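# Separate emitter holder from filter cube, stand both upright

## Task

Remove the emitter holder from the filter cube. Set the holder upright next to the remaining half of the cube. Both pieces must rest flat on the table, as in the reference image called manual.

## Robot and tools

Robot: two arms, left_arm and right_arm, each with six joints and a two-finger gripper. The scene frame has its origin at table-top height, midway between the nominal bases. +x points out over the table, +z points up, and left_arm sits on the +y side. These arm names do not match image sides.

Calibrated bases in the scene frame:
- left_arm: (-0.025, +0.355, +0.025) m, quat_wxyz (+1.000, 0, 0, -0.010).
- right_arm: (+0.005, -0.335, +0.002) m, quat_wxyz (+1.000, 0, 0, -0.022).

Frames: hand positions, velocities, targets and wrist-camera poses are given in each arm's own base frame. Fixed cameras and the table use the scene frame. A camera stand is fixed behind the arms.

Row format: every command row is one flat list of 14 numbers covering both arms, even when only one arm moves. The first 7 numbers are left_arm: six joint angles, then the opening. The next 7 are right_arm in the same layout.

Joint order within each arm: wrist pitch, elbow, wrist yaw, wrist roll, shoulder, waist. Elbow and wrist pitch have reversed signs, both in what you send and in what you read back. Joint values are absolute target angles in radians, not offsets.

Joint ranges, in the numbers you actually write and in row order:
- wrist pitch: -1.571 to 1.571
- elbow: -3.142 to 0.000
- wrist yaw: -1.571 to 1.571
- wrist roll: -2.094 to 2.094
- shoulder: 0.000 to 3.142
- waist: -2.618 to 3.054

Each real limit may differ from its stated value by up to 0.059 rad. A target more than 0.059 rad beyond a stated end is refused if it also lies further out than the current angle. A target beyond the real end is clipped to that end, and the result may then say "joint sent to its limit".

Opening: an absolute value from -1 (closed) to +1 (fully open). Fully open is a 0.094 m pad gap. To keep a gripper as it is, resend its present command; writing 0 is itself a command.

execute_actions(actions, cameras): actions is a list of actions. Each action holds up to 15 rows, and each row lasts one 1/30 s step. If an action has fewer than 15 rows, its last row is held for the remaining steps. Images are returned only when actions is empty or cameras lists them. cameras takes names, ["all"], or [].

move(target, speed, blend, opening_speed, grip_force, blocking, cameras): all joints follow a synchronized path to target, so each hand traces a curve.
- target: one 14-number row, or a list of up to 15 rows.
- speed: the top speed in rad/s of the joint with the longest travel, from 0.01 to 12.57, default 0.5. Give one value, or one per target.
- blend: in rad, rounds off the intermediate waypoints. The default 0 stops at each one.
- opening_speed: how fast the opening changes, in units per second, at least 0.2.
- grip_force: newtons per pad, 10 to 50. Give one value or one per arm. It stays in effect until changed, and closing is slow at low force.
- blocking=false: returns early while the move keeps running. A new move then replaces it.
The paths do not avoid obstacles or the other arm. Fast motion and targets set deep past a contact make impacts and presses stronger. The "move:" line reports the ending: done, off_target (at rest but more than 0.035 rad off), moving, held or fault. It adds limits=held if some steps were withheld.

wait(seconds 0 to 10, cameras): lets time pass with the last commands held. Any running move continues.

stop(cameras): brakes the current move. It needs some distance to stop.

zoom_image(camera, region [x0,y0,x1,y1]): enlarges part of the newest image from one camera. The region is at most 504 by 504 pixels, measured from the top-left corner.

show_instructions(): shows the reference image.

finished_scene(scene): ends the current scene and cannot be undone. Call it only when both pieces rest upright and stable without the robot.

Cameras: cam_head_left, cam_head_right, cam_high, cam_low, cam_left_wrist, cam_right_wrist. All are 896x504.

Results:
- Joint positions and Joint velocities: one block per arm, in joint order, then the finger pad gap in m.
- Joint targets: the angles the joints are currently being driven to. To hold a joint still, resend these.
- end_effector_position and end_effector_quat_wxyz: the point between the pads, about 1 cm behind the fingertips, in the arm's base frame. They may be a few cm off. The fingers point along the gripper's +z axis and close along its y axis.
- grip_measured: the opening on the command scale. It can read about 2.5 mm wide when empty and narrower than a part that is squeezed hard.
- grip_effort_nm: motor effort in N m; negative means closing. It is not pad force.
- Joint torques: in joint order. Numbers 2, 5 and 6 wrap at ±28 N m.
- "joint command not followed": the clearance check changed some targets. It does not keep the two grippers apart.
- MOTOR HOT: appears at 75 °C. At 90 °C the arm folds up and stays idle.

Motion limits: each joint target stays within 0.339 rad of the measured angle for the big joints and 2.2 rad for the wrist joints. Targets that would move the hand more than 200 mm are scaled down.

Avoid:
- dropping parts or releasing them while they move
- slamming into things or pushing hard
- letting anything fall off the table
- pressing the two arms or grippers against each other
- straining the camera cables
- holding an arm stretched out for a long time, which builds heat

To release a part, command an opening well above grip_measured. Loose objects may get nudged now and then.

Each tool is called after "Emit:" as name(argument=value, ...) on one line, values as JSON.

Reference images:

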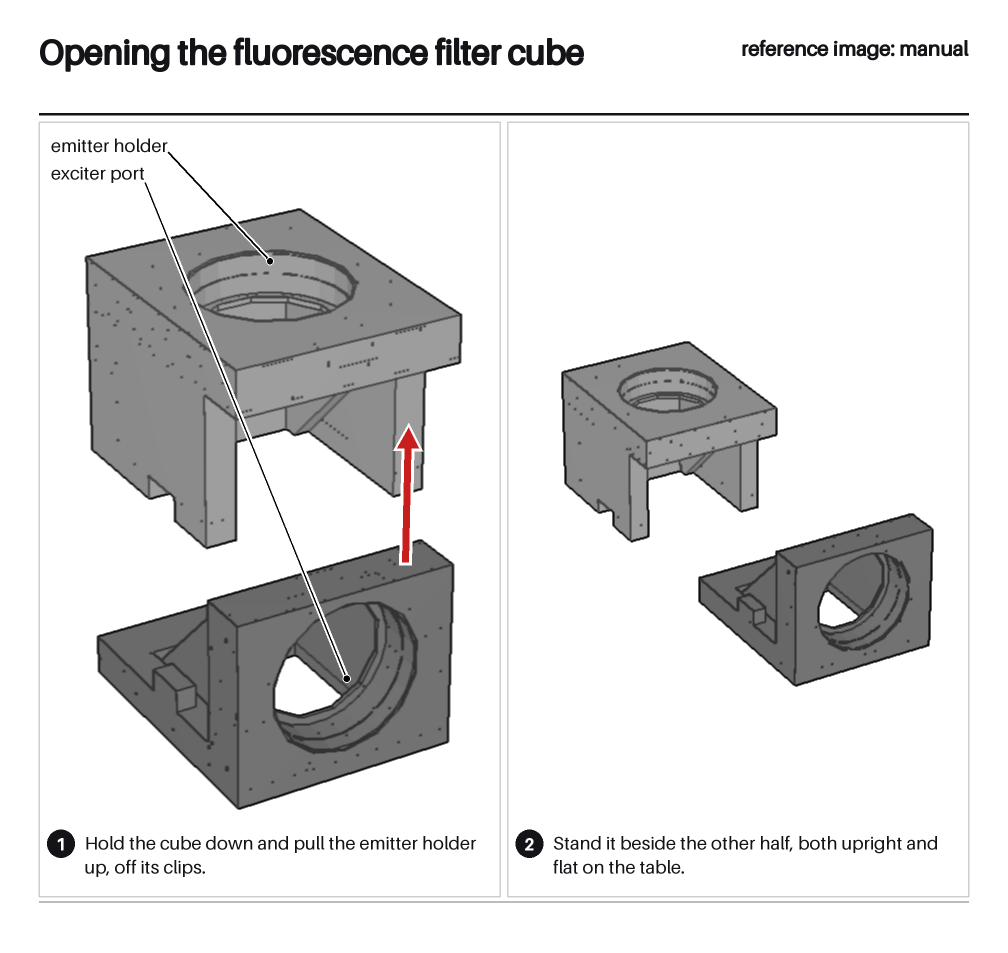

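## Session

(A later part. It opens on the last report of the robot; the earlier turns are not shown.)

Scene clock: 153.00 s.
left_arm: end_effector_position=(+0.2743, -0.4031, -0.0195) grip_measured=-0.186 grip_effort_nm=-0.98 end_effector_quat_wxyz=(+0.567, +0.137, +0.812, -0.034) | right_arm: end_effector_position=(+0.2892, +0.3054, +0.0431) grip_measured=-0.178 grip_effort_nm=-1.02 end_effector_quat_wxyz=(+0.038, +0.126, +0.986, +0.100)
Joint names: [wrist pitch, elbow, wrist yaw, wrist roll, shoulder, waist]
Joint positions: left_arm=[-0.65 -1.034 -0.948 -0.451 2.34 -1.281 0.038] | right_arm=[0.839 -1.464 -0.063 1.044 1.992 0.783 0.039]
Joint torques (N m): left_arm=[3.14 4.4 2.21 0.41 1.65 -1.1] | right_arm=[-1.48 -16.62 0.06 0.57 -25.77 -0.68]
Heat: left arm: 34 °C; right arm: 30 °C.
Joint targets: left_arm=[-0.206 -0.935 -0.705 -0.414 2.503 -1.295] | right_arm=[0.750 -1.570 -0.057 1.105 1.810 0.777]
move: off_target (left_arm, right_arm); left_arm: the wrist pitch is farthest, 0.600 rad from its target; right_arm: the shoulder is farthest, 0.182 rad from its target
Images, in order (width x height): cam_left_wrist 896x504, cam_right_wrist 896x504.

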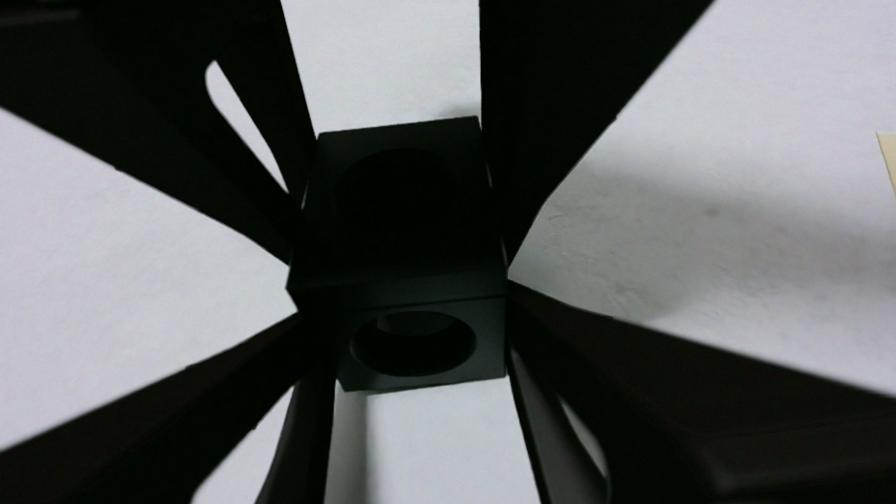

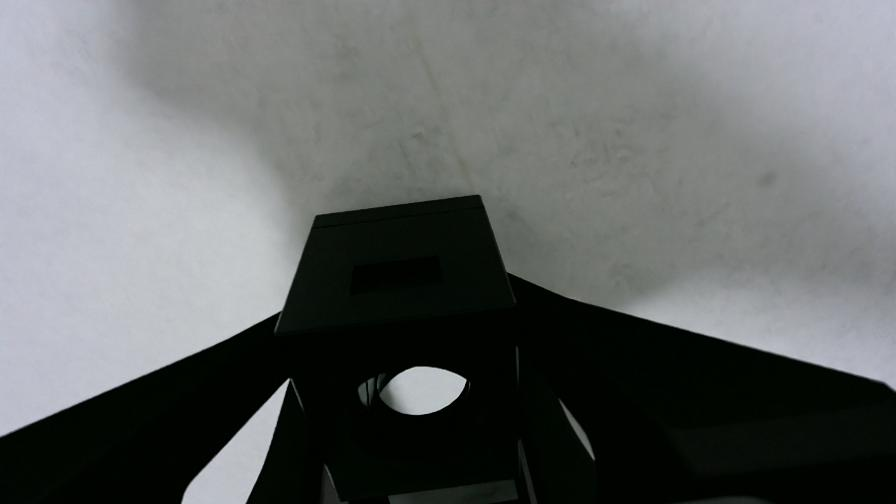

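Emit:
move(target=[[-0.80,-1.013,-0.889,-0.401,2.375,-1.300,-0.3,0.918,-1.50,-0.057,1.105,1.92,0.777,-0.3],[-0.86,-1.013,-0.889,-0.401,2.375,-1.300,-0.3,0.918,-1.436,-0.057,1.105,2.022,0.777,-0.3]], speed=0.4, blend=0.05, cameras=["cam_left_wrist"])

Emit:
move(target=[-0.86,-1.013,-0.889,-0.401,2.375,-1.300,0.95,0.918,-1.436,-0.057,1.105,2.022,0.777,-0.3], opening_speed=1.0, cameras=["cam_left_wrist"])

Scene clock: 164.13 s.
left_arm: end_effector_position=(+0.2696, -0.4244, -0.0050) grip_measured=-0.186 grip_effort_nm=-0.98 end_effector_quat_wxyz=(+0.585, +0.129, +0.795, -0.101) | right_arm: end_effector_position=(+0.2758, +0.2884, +0.0329) grip_measured=-0.178 grip_effort_nm=-1.02 end_effector_quat_wxyz=(+0.014, +0.152, +0.986, +0.062)
Joint names: [wrist pitch, elbow, wrist yaw, wrist roll, shoulder, waist]
Joint positions: left_arm=[-0.839 -1.018 -0.899 -0.41 2.353 -1.292 0.038] | right_arm=[0.902 -1.448 -0.052 1.091 1.999 0.782 0.039]
Joint torques (N m): left_arm=[-1.93 -2.81 -0.14 0.09 -8.24 -0.65] | right_arm=[-0.33 -4.74 -0.1 0.1 -8.05 -0.46]
Heat: left arm: 35 °C; right arm: 33 °C.
Joint targets: left_arm=[-0.860 -1.013 -0.889 -0.401 2.375 -1.300] | right_arm=[0.918 -1.436 -0.057 1.105 2.022 0.777]
move: done
Images, in order (width x height): cam_left_wrist 896x504.

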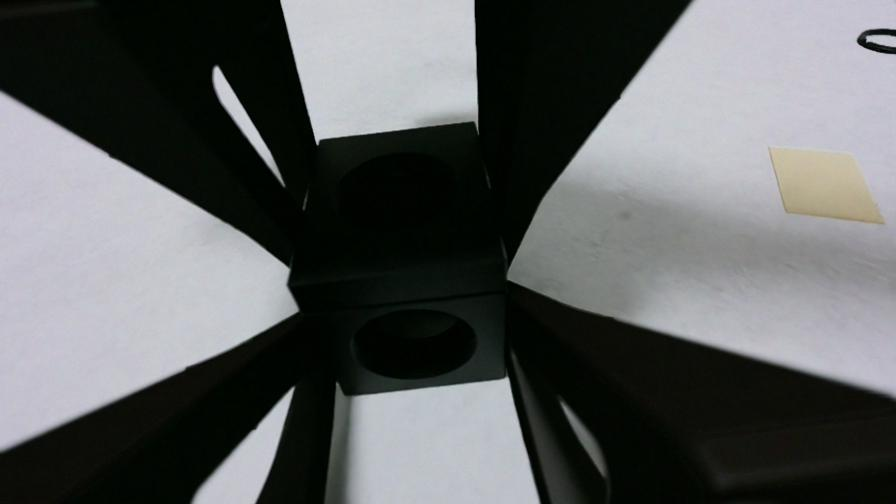

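Scene clock: 165.63 s.
left_arm: end_effector_position=(+0.2692, -0.4263, -0.0043) grip_measured=+0.949 grip_effort_nm=0.13 end_effector_quat_wxyz=(+0.585, +0.132, +0.794, -0.104) | right_arm: end_effector_position=(+0.2752, +0.2886, +0.0322) grip_measured=-0.178 grip_effort_nm=-1.02 end_effector_quat_wxyz=(+0.012, +0.153, +0.986, +0.063)
Joint names: [wrist pitch, elbow, wrist yaw, wrist roll, shoulder, waist]
Joint positions: left_arm=[-0.846 -1.018 -0.891 -0.403 2.353 -1.292 0.092] | right_arm=[0.902 -1.448 -0.055 1.093 2.001 0.782 0.039]
Joint torques (N m): left_arm=[-1.86 -2.85 -0.21 0 -8.25 -0.68] | right_arm=[-0.34 -4.79 -0.07 0.12 -8.17 -0.53]
Heat: left arm: 35 °C; right arm: 33 °C.
Joint targets: left_arm=[-0.860 -1.013 -0.889 -0.401 2.375 -1.300] | right_arm=[0.918 -1.436 -0.057 1.105 2.022 0.777]
move: done
Images, in order (width x height): cam_left_wrist 896x504.

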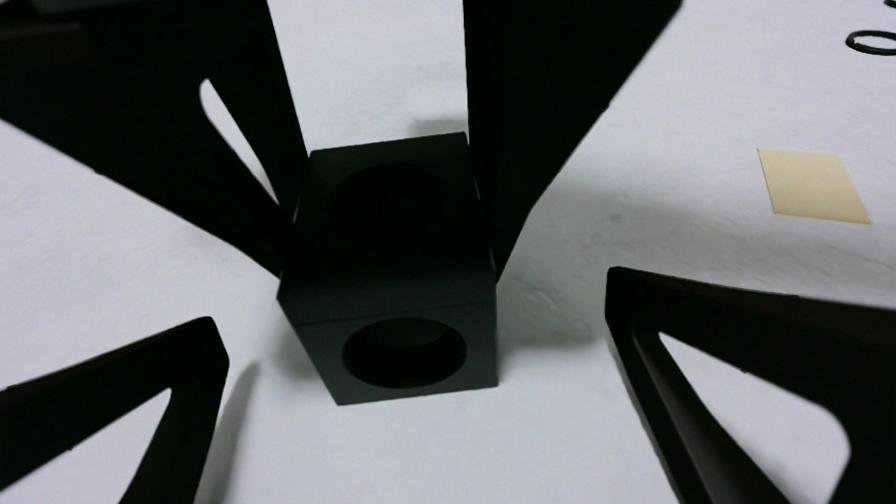

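Emit:
move(target=[[-0.642,-0.736,-1.078,-0.616,2.056,-1.473,0.95,0.918,-1.436,-0.057,1.105,2.022,0.777,-0.3],[-0.642,-0.736,-1.078,-0.616,2.056,-0.9,0.95,0.918,-1.436,-0.057,1.105,2.022,0.777,-0.3],[0.157,-0.539,-0.118,-0.142,1.263,-0.6,0.95,0.918,-1.436,-0.057,1.105,2.022,0.777,-0.3]], speed=[0.4,0.8,0.8], blend=0.08, cameras=["cam_head_left"])

Scene clock: 171.30 s.
left_arm: end_effector_position=(+0.2806, -0.1661, +0.0598) grip_measured=+0.949 grip_effort_nm=0.13 end_effector_quat_wxyz=(+0.335, +0.193, +0.920, -0.070) | right_arm: end_effector_position=(+0.2752, +0.2886, +0.0322) grip_measured=-0.178 grip_effort_nm=-1.02 end_effector_quat_wxyz=(+0.012, +0.153, +0.986, +0.063)
Joint names: [wrist pitch, elbow, wrist yaw, wrist roll, shoulder, waist]
Joint positions: left_arm=[0.149 -0.549 -0.124 -0.147 1.282 -0.606 0.092] | right_arm=[0.902 -1.448 -0.055 1.093 2.001 0.782 0.039]
Joint torques (N m): left_arm=[-1.5 -4.42 -0.05 0.04 -4.68 0.54] | right_arm=[-0.34 -4.82 -0.07 0.1 -8.18 -0.46]
Heat: left arm: 34 °C; right arm: 33 °C.
Joint targets: left_arm=[0.157 -0.539 -0.118 -0.142 1.263 -0.600] | right_arm=[0.918 -1.436 -0.057 1.105 2.022 0.777]
move: done
Images, in order (width x height): cam_head_left 896x504.

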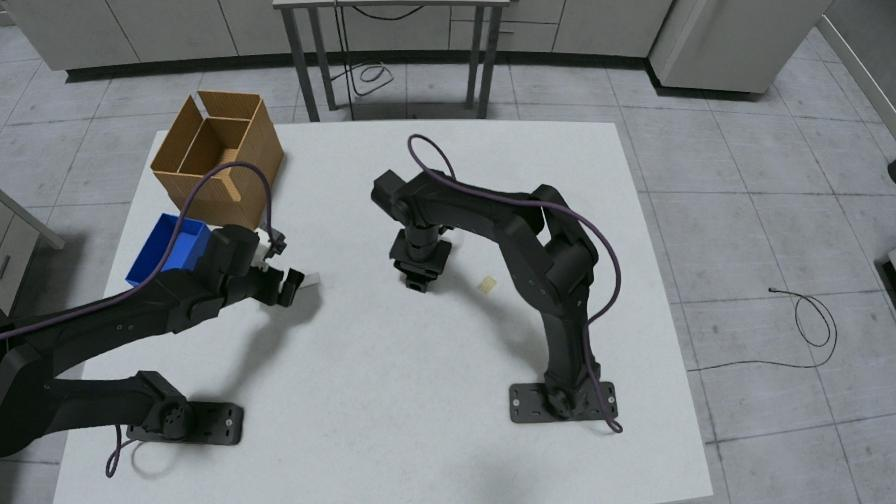

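Emit:
move(target=[[0.157,-0.539,-0.118,-0.142,1.263,-0.6,0.95,1.03,-1.54,-0.057,1.105,1.965,0.777,-0.3],[0.157,-0.539,-0.118,-0.142,1.263,-0.6,0.95,1.160,-1.70,-0.057,1.55,2.005,0.94,-0.3],[0.157,-0.539,-0.118,-0.142,1.263,-0.6,0.95,1.025,-1.62,-0.057,1.987,2.080,1.093,-0.3]], speed=[0.3,0.7,0.6], blend=[0.05,0.05,0], cameras=["all"])

Scene clock: 175.50 s.
left_arm: end_effector_position=(+0.2805, -0.1662, +0.0597) grip_measured=+0.949 grip_effort_nm=0.13 end_effector_quat_wxyz=(+0.334, +0.194, +0.920, -0.070) | right_arm: end_effector_position=(+0.1845, +0.3812, +0.0520) grip_measured=-0.178 grip_effort_nm=-1.02 end_effector_quat_wxyz=(-0.028, +0.424, +0.903, +0.062)
Joint names: [wrist pitch, elbow, wrist yaw, wrist roll, shoulder, waist]
Joint positions: left_arm=[0.149 -0.549 -0.123 -0.147 1.282 -0.606 0.092] | right_arm=[1.007 -1.626 -0.061 1.974 2.067 1.092 0.039]
Joint torques (N m): left_arm=[-1.47 -4.42 -0.04 0.02 -4.63 0.57] | right_arm=[-0.35 -5.48 0 0.1 -9.59 0.06]
Heat: left arm: 33 °C; right arm: 33 °C.
Joint targets: left_arm=[0.157 -0.539 -0.118 -0.142 1.263 -0.600] | right_arm=[1.025 -1.620 -0.057 1.987 2.080 1.093]
move: done

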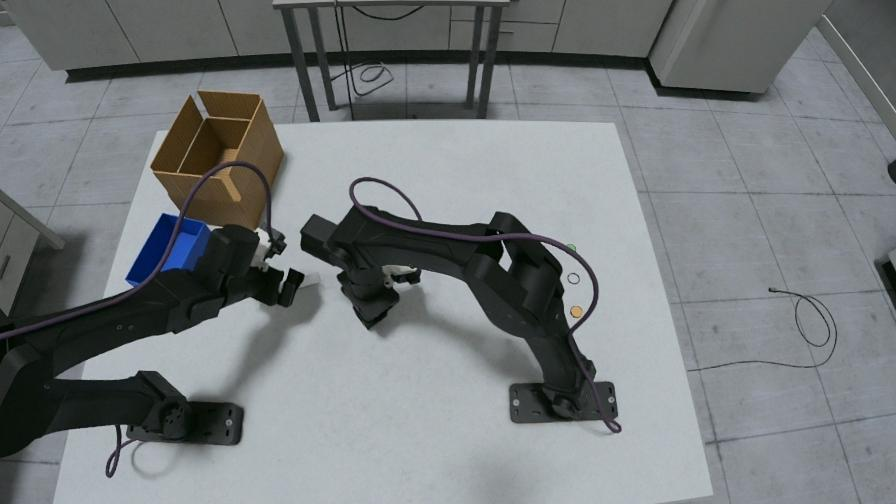

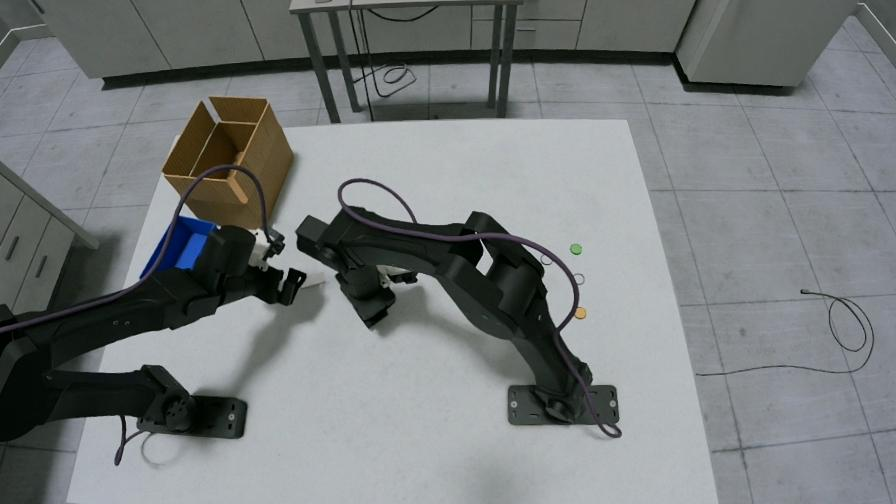

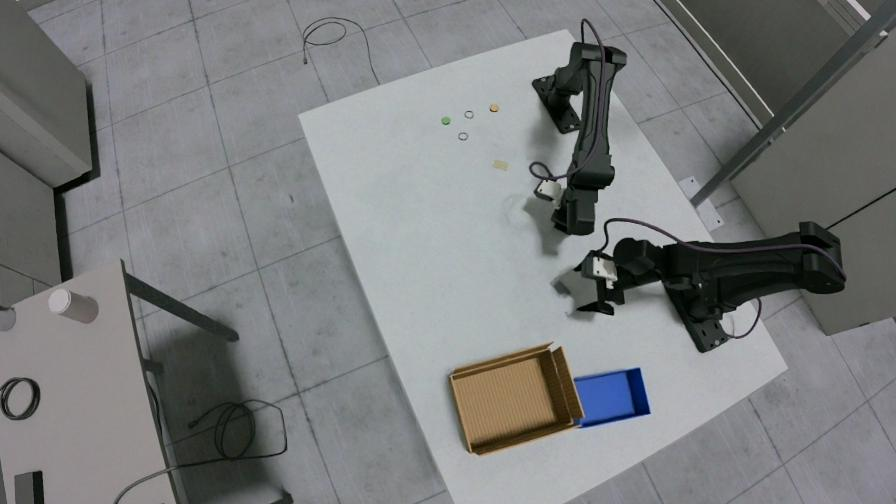

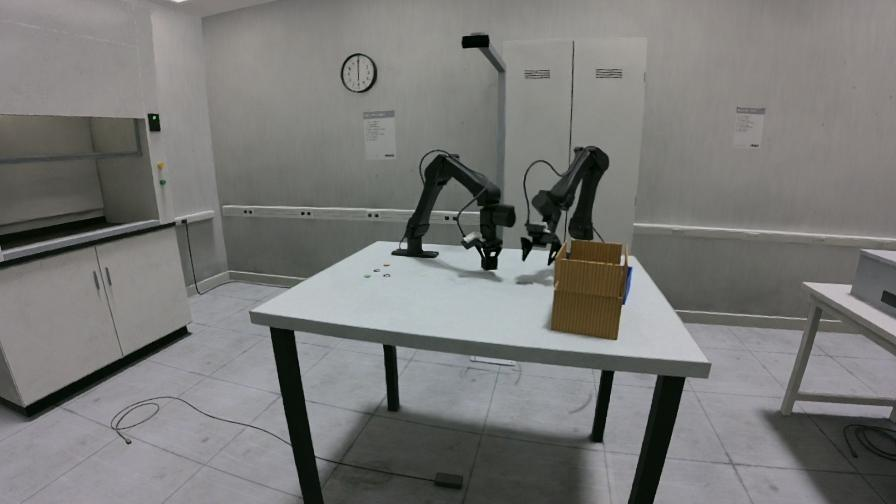

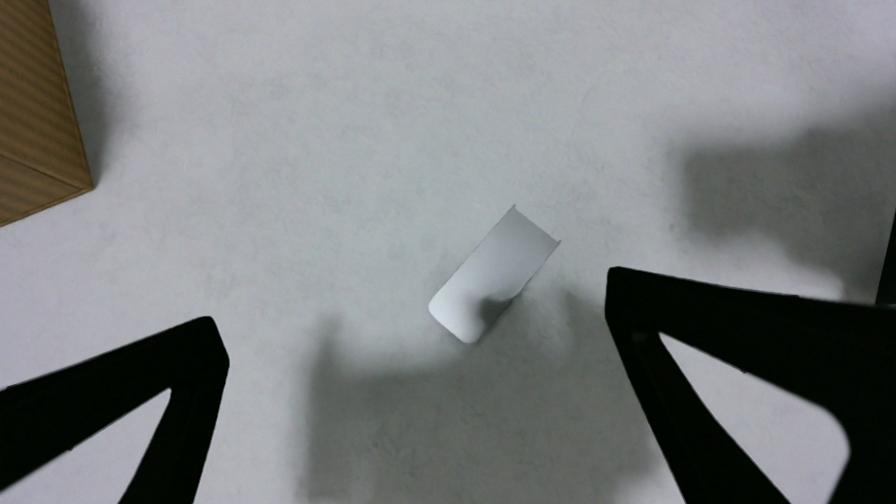

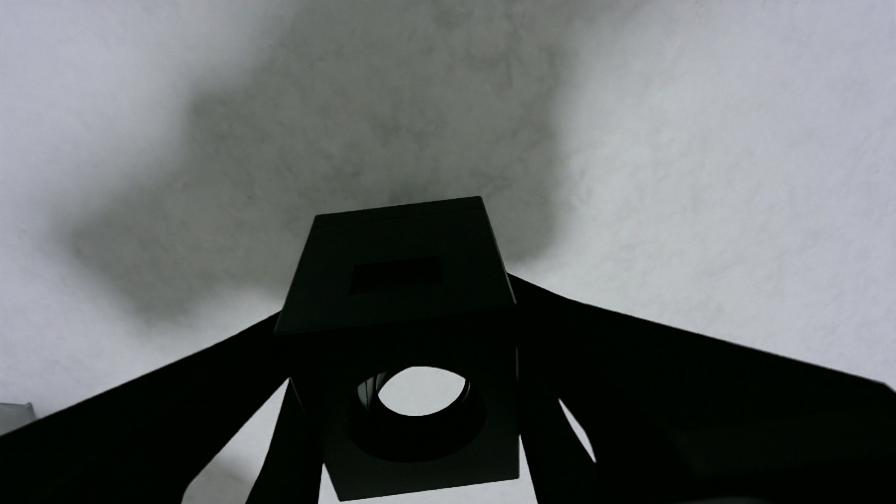

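Emit:
move(target=[0.157,-0.539,-0.118,-0.142,1.263,-0.6,0.95,0.958,-1.556,-0.057,1.987,2.110,1.093,-0.3], speed=0.1, cameras=["cam_right_wrist"])

Emit:
zoom_image(camera="cam_right_wrist", region=[250, 150, 600, 350])

Scene clock: 176.73 s.
left_arm: end_effector_position=(+0.2805, -0.1662, +0.0597) grip_measured=+0.949 grip_effort_nm=0.13 end_effector_quat_wxyz=(+0.334, +0.194, +0.920, -0.070) | right_arm: end_effector_position=(+0.1822, +0.3784, +0.0332) grip_measured=-0.178 grip_effort_nm=-1.02 end_effector_quat_wxyz=(-0.031, +0.425, +0.903, +0.055)
Joint names: [wrist pitch, elbow, wrist yaw, wrist roll, shoulder, waist]
Joint positions: left_arm=[0.149 -0.549 -0.123 -0.147 1.282 -0.606 0.092] | right_arm=[0.956 -1.578 -0.066 1.975 2.085 1.092 0.039]
Joint torques (N m): left_arm=[-1.46 -4.45 -0.03 0.03 -4.67 0.47] | right_arm=[-0.46 -3.89 0.05 0.09 -8.61 0.06]
Heat: left arm: 33 °C; right arm: 33 °C.
Joint targets: left_arm=[0.157 -0.539 -0.118 -0.142 1.263 -0.600] | right_arm=[0.958 -1.556 -0.057 1.987 2.110 1.093]
move: done
Images, in order (width x height): cam_right_wrist 896x504.

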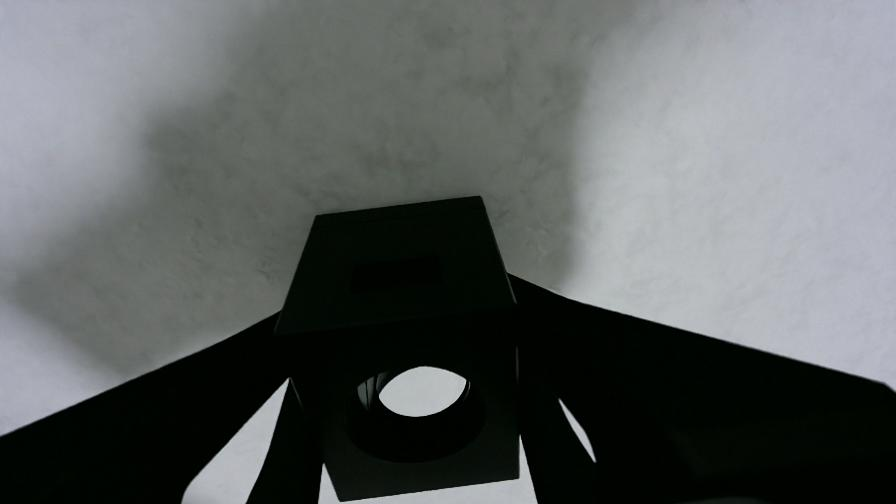

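Scaled by 1.440 from the camera's 896x504 image, which has a finer 1280x720 frame.

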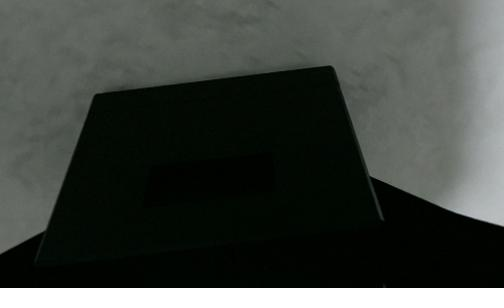

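Emit:
move(target=[0.157,-0.539,-0.118,-0.142,1.263,-0.6,0.95,0.950,-1.546,-0.057,1.987,2.122,1.093,-0.3], speed=0.1, cameras=["cam_right_wrist"])

Scene clock: 177.70 s.
left_arm: end_effector_position=(+0.2805, -0.1662, +0.0597) grip_measured=+0.949 grip_effort_nm=0.13 end_effector_quat_wxyz=(+0.334, +0.194, +0.920, -0.070) | right_arm: end_effector_position=(+0.1821, +0.3782, +0.0327) grip_measured=-0.178 grip_effort_nm=-1.02 end_effector_quat_wxyz=(-0.031, +0.425, +0.903, +0.055)
Joint names: [wrist pitch, elbow, wrist yaw, wrist roll, shoulder, waist]
Joint positions: left_arm=[0.149 -0.549 -0.123 -0.147 1.282 -0.606 0.092] | right_arm=[0.954 -1.575 -0.066 1.975 2.085 1.092 0.039]
Joint torques (N m): left_arm=[-1.48 -4.42 -0.03 0.04 -4.67 0.62] | right_arm=[-0.53 -3.23 0.03 0.11 -7.65 0.06]
Heat: left arm: 33 °C; right arm: 33 °C.
Joint targets: left_arm=[0.157 -0.539 -0.118 -0.142 1.263 -0.600] | right_arm=[0.950 -1.546 -0.057 1.987 2.122 1.093]
move: off_target (right_arm); right_arm: the shoulder is farthest, 0.037 rad from its target
Images, in order (width x height): cam_right_wrist 896x504.

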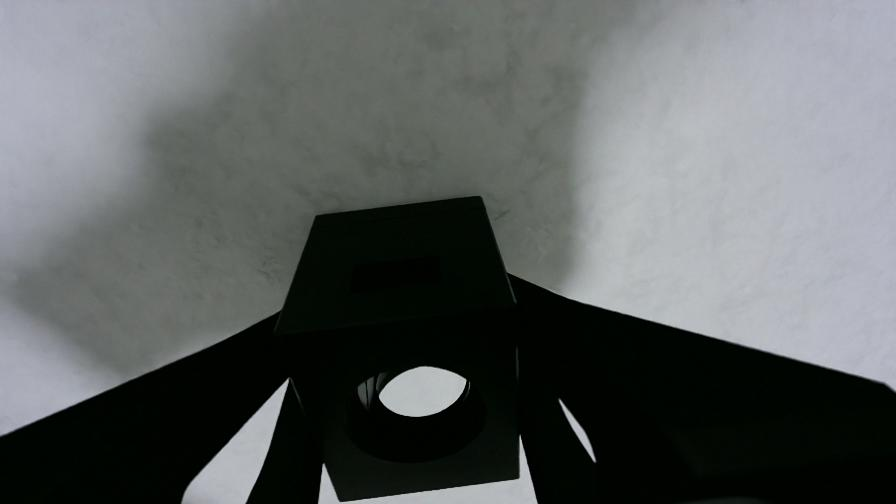

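Emit:
move(target=[[0.157,-0.539,-0.118,-0.142,1.263,-0.6,0.95,0.956,-1.558,-0.057,1.987,2.108,1.093,-0.3],[0.157,-0.539,-0.118,-0.142,1.263,-0.6,0.95,0.956,-1.558,-0.057,1.987,2.108,1.093,0.8]], speed=0.1, opening_speed=1.0, cameras=["cam_right_wrist"])

Scene clock: 180.53 s.
left_arm: end_effector_position=(+0.2805, -0.1662, +0.0597) grip_measured=+0.949 grip_effort_nm=0.13 end_effector_quat_wxyz=(+0.334, +0.194, +0.920, -0.070) | right_arm: end_effector_position=(+0.1826, +0.3793, +0.0295) grip_measured=+0.797 grip_effort_nm=0.15 end_effector_quat_wxyz=(-0.031, +0.425, +0.903, +0.057)
Joint names: [wrist pitch, elbow, wrist yaw, wrist roll, shoulder, waist]
Joint positions: left_arm=[0.149 -0.549 -0.123 -0.147 1.282 -0.606 0.092] | right_arm=[0.939 -1.568 -0.066 1.976 2.089 1.092 0.084]
Joint torques (N m): left_arm=[-1.49 -4.46 -0.02 0.01 -4.64 0.53] | right_arm=[-0.31 -4.97 0.05 0.11 -9.1 0.08]
Heat: left arm: 32 °C; right arm: 32 °C.
Joint targets: left_arm=[0.157 -0.539 -0.118 -0.142 1.263 -0.600] | right_arm=[0.956 -1.558 -0.057 1.987 2.108 1.093]
move: done
Images, in order (width x height): cam_right_wrist 896x504.

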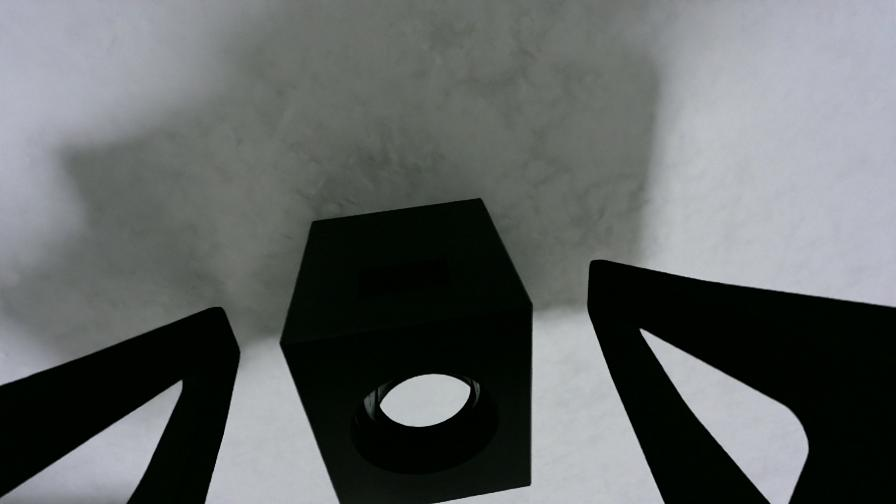

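Emit:
move(target=[[0.157,-0.539,-0.118,-0.142,1.263,-0.6,0.95,1.165,-1.735,-0.057,1.980,2.055,1.093,0.8],[0.157,-0.539,-0.118,-0.142,1.263,-0.6,0.95,0.975,-1.490,-0.475,1.695,1.945,0.83,0.8]], speed=[0.4,0.6], blend=[0.03,0], cameras=["all"])

Scene clock: 184.47 s.
left_arm: end_effector_position=(+0.2805, -0.1662, +0.0597) grip_measured=+0.949 grip_effort_nm=0.13 end_effector_quat_wxyz=(+0.334, +0.194, +0.920, -0.070) | right_arm: end_effector_position=(+0.2090, +0.3509, +0.0693) grip_measured=+0.797 grip_effort_nm=0.14 end_effector_quat_wxyz=(-0.202, +0.394, +0.887, +0.128)
Joint names: [wrist pitch, elbow, wrist yaw, wrist roll, shoulder, waist]
Joint positions: left_arm=[0.149 -0.549 -0.123 -0.147 1.282 -0.606 0.092] | right_arm=[0.96 -1.501 -0.467 1.697 1.987 0.831 0.084]
Joint torques (N m): left_arm=[-1.49 -4.46 -0.02 0.02 -4.64 0.55] | right_arm=[-0.34 -4.93 -0.4 0.02 -13.45 -0.12]
Heat: left arm: 32 °C; right arm: 32 °C.
Joint targets: left_arm=[0.157 -0.539 -0.118 -0.142 1.263 -0.600] | right_arm=[0.975 -1.490 -0.475 1.695 1.945 0.830]
move: off_target (right_arm); right_arm: the shoulder is farthest, 0.042 rad from its target

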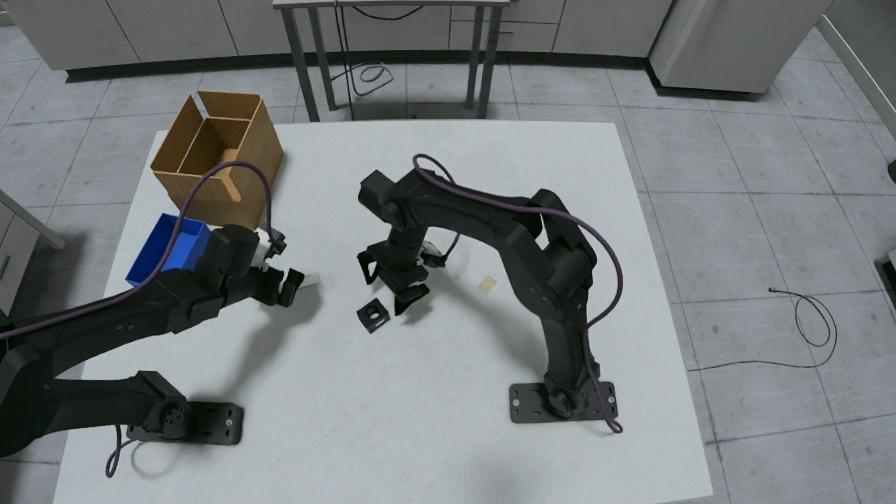

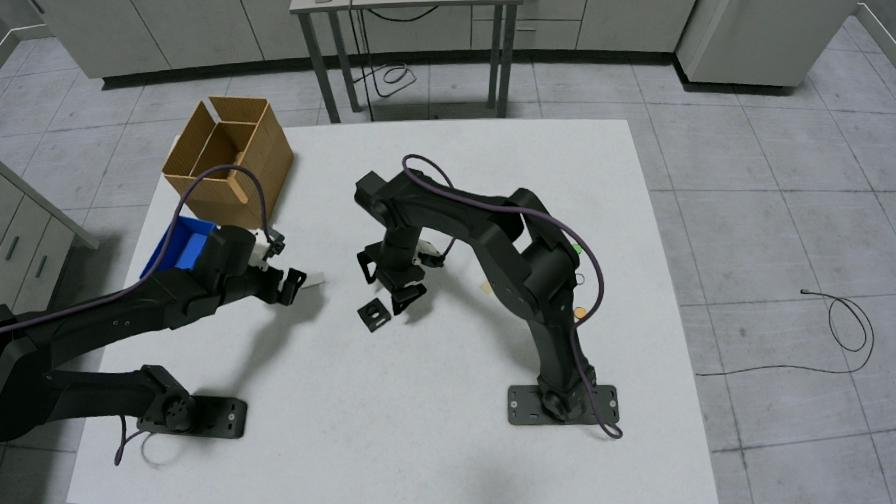

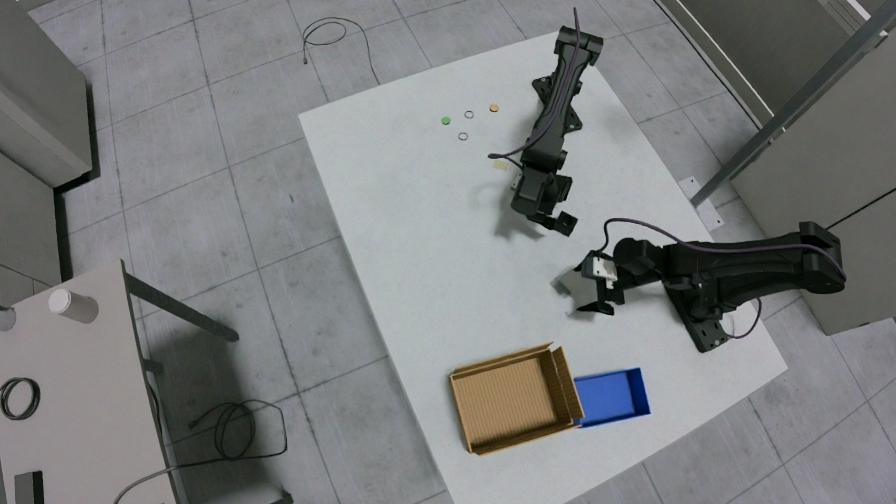

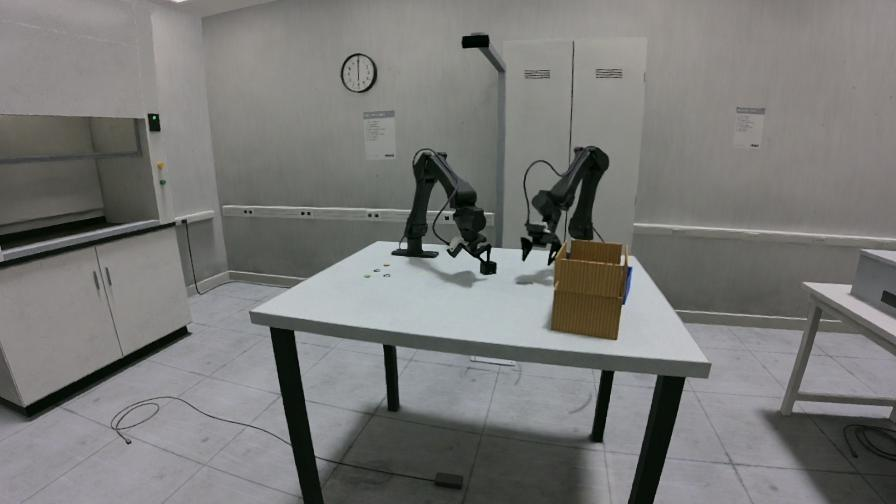

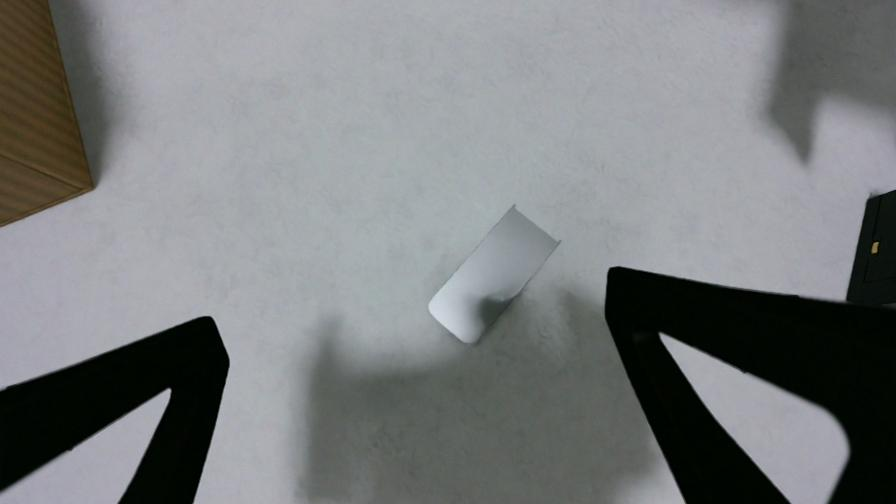

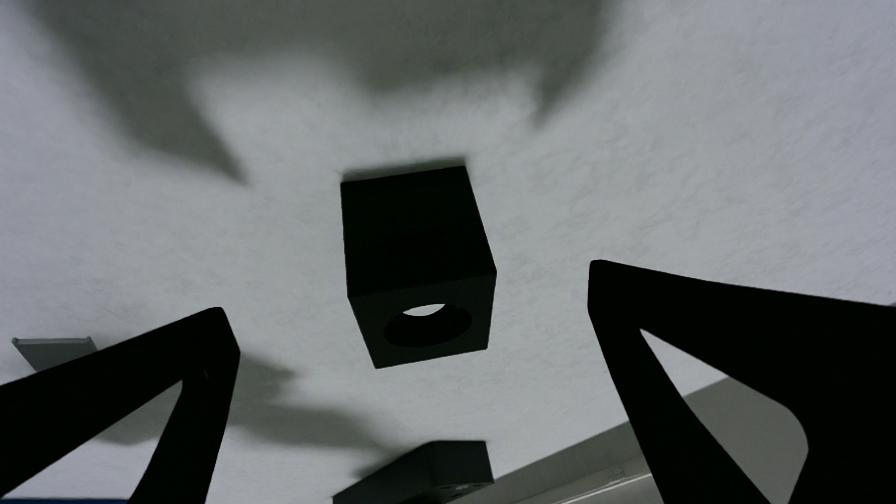

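Emit:
move(target=[0.157,-0.539,-0.118,-0.142,1.263,-0.6,0.95,0.760,-1.37,-0.475,1.765,2.015,0.8975,0.8], speed=0.25, cameras=["cam_right_wrist","cam_head_left"])

Scene clock: 186.43 s.
left_arm: end_effector_position=(+0.2805, -0.1662, +0.0597) grip_measured=+0.949 grip_effort_nm=0.13 end_effector_quat_wxyz=(+0.334, +0.194, +0.920, -0.070) | right_arm: end_effector_position=(+0.1946, +0.3715, +0.0403) grip_measured=+0.797 grip_effort_nm=0.14 end_effector_quat_wxyz=(-0.199, +0.383, +0.889, +0.155)
Joint names: [wrist pitch, elbow, wrist yaw, wrist roll, shoulder, waist]
Joint positions: left_arm=[0.149 -0.549 -0.123 -0.147 1.282 -0.606 0.092] | right_arm=[0.746 -1.38 -0.468 1.753 1.996 0.89 0.084]
Joint torques (N m): left_arm=[-1.48 -4.44 -0.04 0.02 -4.64 0.49] | right_arm=[-0.52 -4.93 -0.37 0.1 -8.35 0.55]
Heat: left arm: 32 °C; right arm: 32 °C.
Joint targets: left_arm=[0.157 -0.539 -0.118 -0.142 1.263 -0.600] | right_arm=[0.760 -1.370 -0.475 1.765 2.015 0.897]
move: done
Images, in order (width x height): cam_head_left 896x504, cam_right_wrist 896x504.

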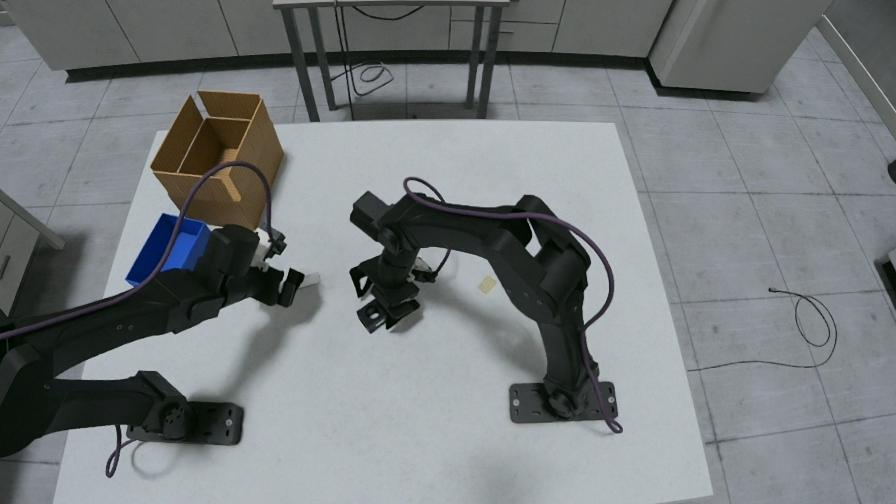

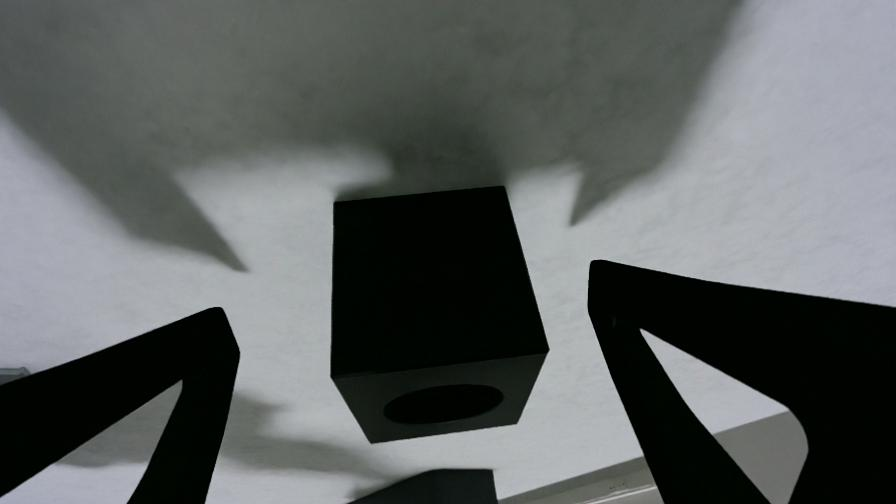

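Emit:
move(target=[0.157,-0.539,-0.118,-0.142,1.263,-0.6,0.95,0.750,-1.355,-0.475,1.807,2.012,0.940,0.8], speed=0.15, cameras=["cam_right_wrist"])

Scene clock: 190.43 s.
left_arm: end_effector_position=(+0.2805, -0.1662, +0.0597) grip_measured=+0.949 grip_effort_nm=0.13 end_effector_quat_wxyz=(+0.334, +0.194, +0.920, -0.070) | right_arm: end_effector_position=(+0.1767, +0.3782, +0.0370) grip_measured=+0.797 grip_effort_nm=0.14 end_effector_quat_wxyz=(-0.206, +0.382, +0.889, +0.145)
Joint names: [wrist pitch, elbow, wrist yaw, wrist roll, shoulder, waist]
Joint positions: left_arm=[0.149 -0.549 -0.123 -0.147 1.282 -0.606 0.092] | right_arm=[0.736 -1.366 -0.469 1.795 1.996 0.935 0.084]
Joint torques (N m): left_arm=[-1.46 -4.44 -0.02 0.02 -4.66 0.51] | right_arm=[-0.53 -4.82 -0.35 0.1 -8.62 0.36]
Heat: left arm: 32 °C; right arm: 32 °C.
Joint targets: left_arm=[0.157 -0.539 -0.118 -0.142 1.263 -0.600] | right_arm=[0.750 -1.355 -0.475 1.807 2.012 0.940]
move: done
Images, in order (width x height): cam_right_wrist 896x504.

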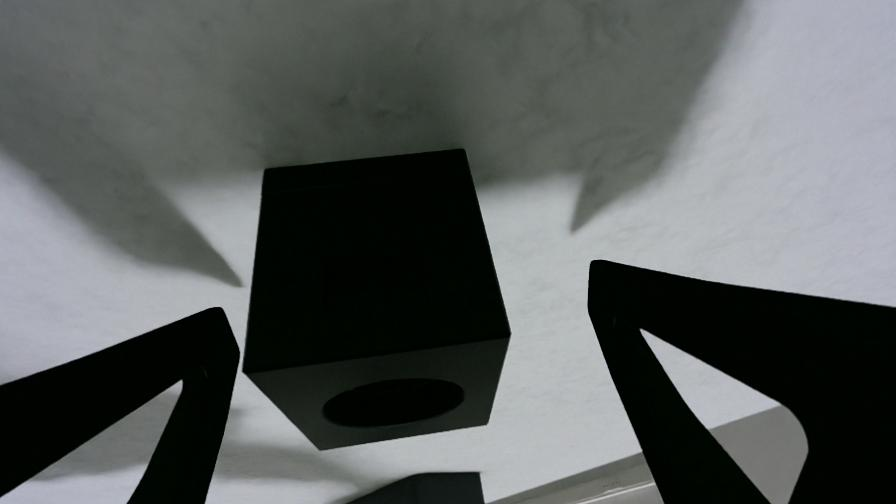

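Emit:
move(target=[0.157,-0.539,-0.118,-0.142,1.263,-0.6,0.95,0.764,-1.377,-0.475,1.807,2.022,0.938,0.8], speed=0.15, cameras=["cam_right_wrist"])

Scene clock: 192.63 s.
left_arm: end_effector_position=(+0.2805, -0.1662, +0.0597) grip_measured=+0.949 grip_effort_nm=0.13 end_effector_quat_wxyz=(+0.334, +0.194, +0.920, -0.070) | right_arm: end_effector_position=(+0.1765, +0.3779, +0.0350) grip_measured=+0.797 grip_effort_nm=0.15 end_effector_quat_wxyz=(-0.206, +0.383, +0.889, +0.142)
Joint names: [wrist pitch, elbow, wrist yaw, wrist roll, shoulder, waist]
Joint positions: left_arm=[0.149 -0.549 -0.123 -0.147 1.282 -0.606 0.092] | right_arm=[0.736 -1.366 -0.469 1.795 2.001 0.935 0.084]
Joint torques (N m): left_arm=[-1.48 -4.45 -0.03 0.02 -4.63 0.51] | right_arm=[-0.37 -6.86 -0.35 0.1 -8.18 0.21]
Heat: left arm: 32 °C; right arm: 32 °C.
Joint targets: left_arm=[0.157 -0.539 -0.118 -0.142 1.263 -0.600] | right_arm=[0.764 -1.377 -0.475 1.807 2.022 0.938]
move: done
Images, in order (width x height): cam_right_wrist 896x504.

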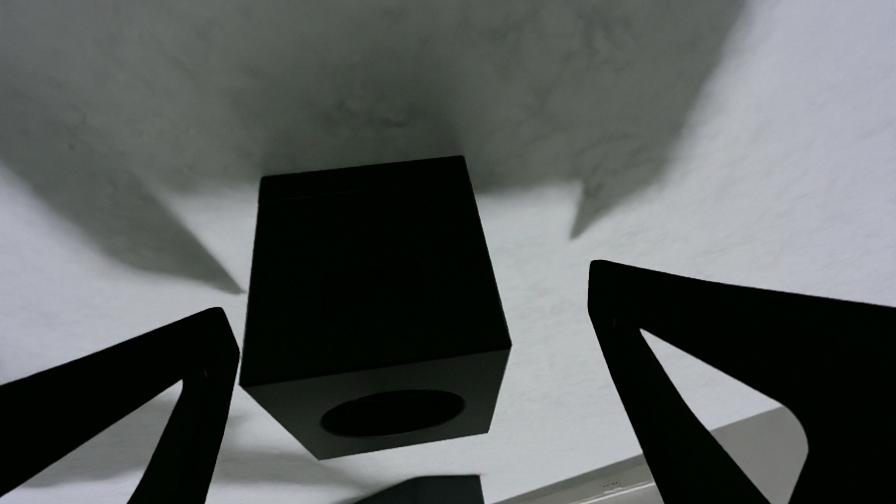

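Emit:
move(target=[0.157,-0.539,-0.118,-0.142,1.263,-0.6,0.95,0.785,-1.402,-0.475,1.807,2.024,0.938,0.8], speed=0.15, cameras=["cam_right_wrist"])

Scene clock: 194.17 s.
left_arm: end_effector_position=(+0.2805, -0.1662, +0.0597) grip_measured=+0.949 grip_effort_nm=0.13 end_effector_quat_wxyz=(+0.334, +0.194, +0.920, -0.070) | right_arm: end_effector_position=(+0.1775, +0.3792, +0.0382) grip_measured=+0.797 grip_effort_nm=0.15 end_effector_quat_wxyz=(-0.206, +0.382, +0.889, +0.143)
Joint names: [wrist pitch, elbow, wrist yaw, wrist roll, shoulder, waist]
Joint positions: left_arm=[0.149 -0.549 -0.123 -0.147 1.282 -0.606 0.092] | right_arm=[0.747 -1.379 -0.469 1.796 2.001 0.935 0.084]
Joint torques (N m): left_arm=[-1.48 -4.46 -0.03 0.03 -4.67 0.55] | right_arm=[-0.26 -8.03 -0.35 0.12 -8.09 0.18]
Heat: left arm: 32 °C; right arm: 31 °C.
Joint targets: left_arm=[0.157 -0.539 -0.118 -0.142 1.263 -0.600] | right_arm=[0.785 -1.402 -0.475 1.807 2.024 0.938]
move: off_target (right_arm); right_arm: the wrist pitch is farthest, 0.038 rad from its target
Images, in order (width x height): cam_right_wrist 896x504.

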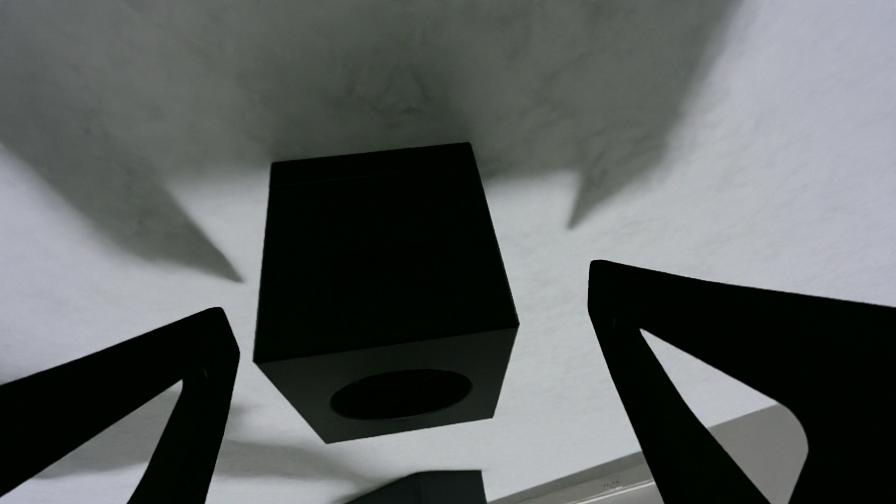

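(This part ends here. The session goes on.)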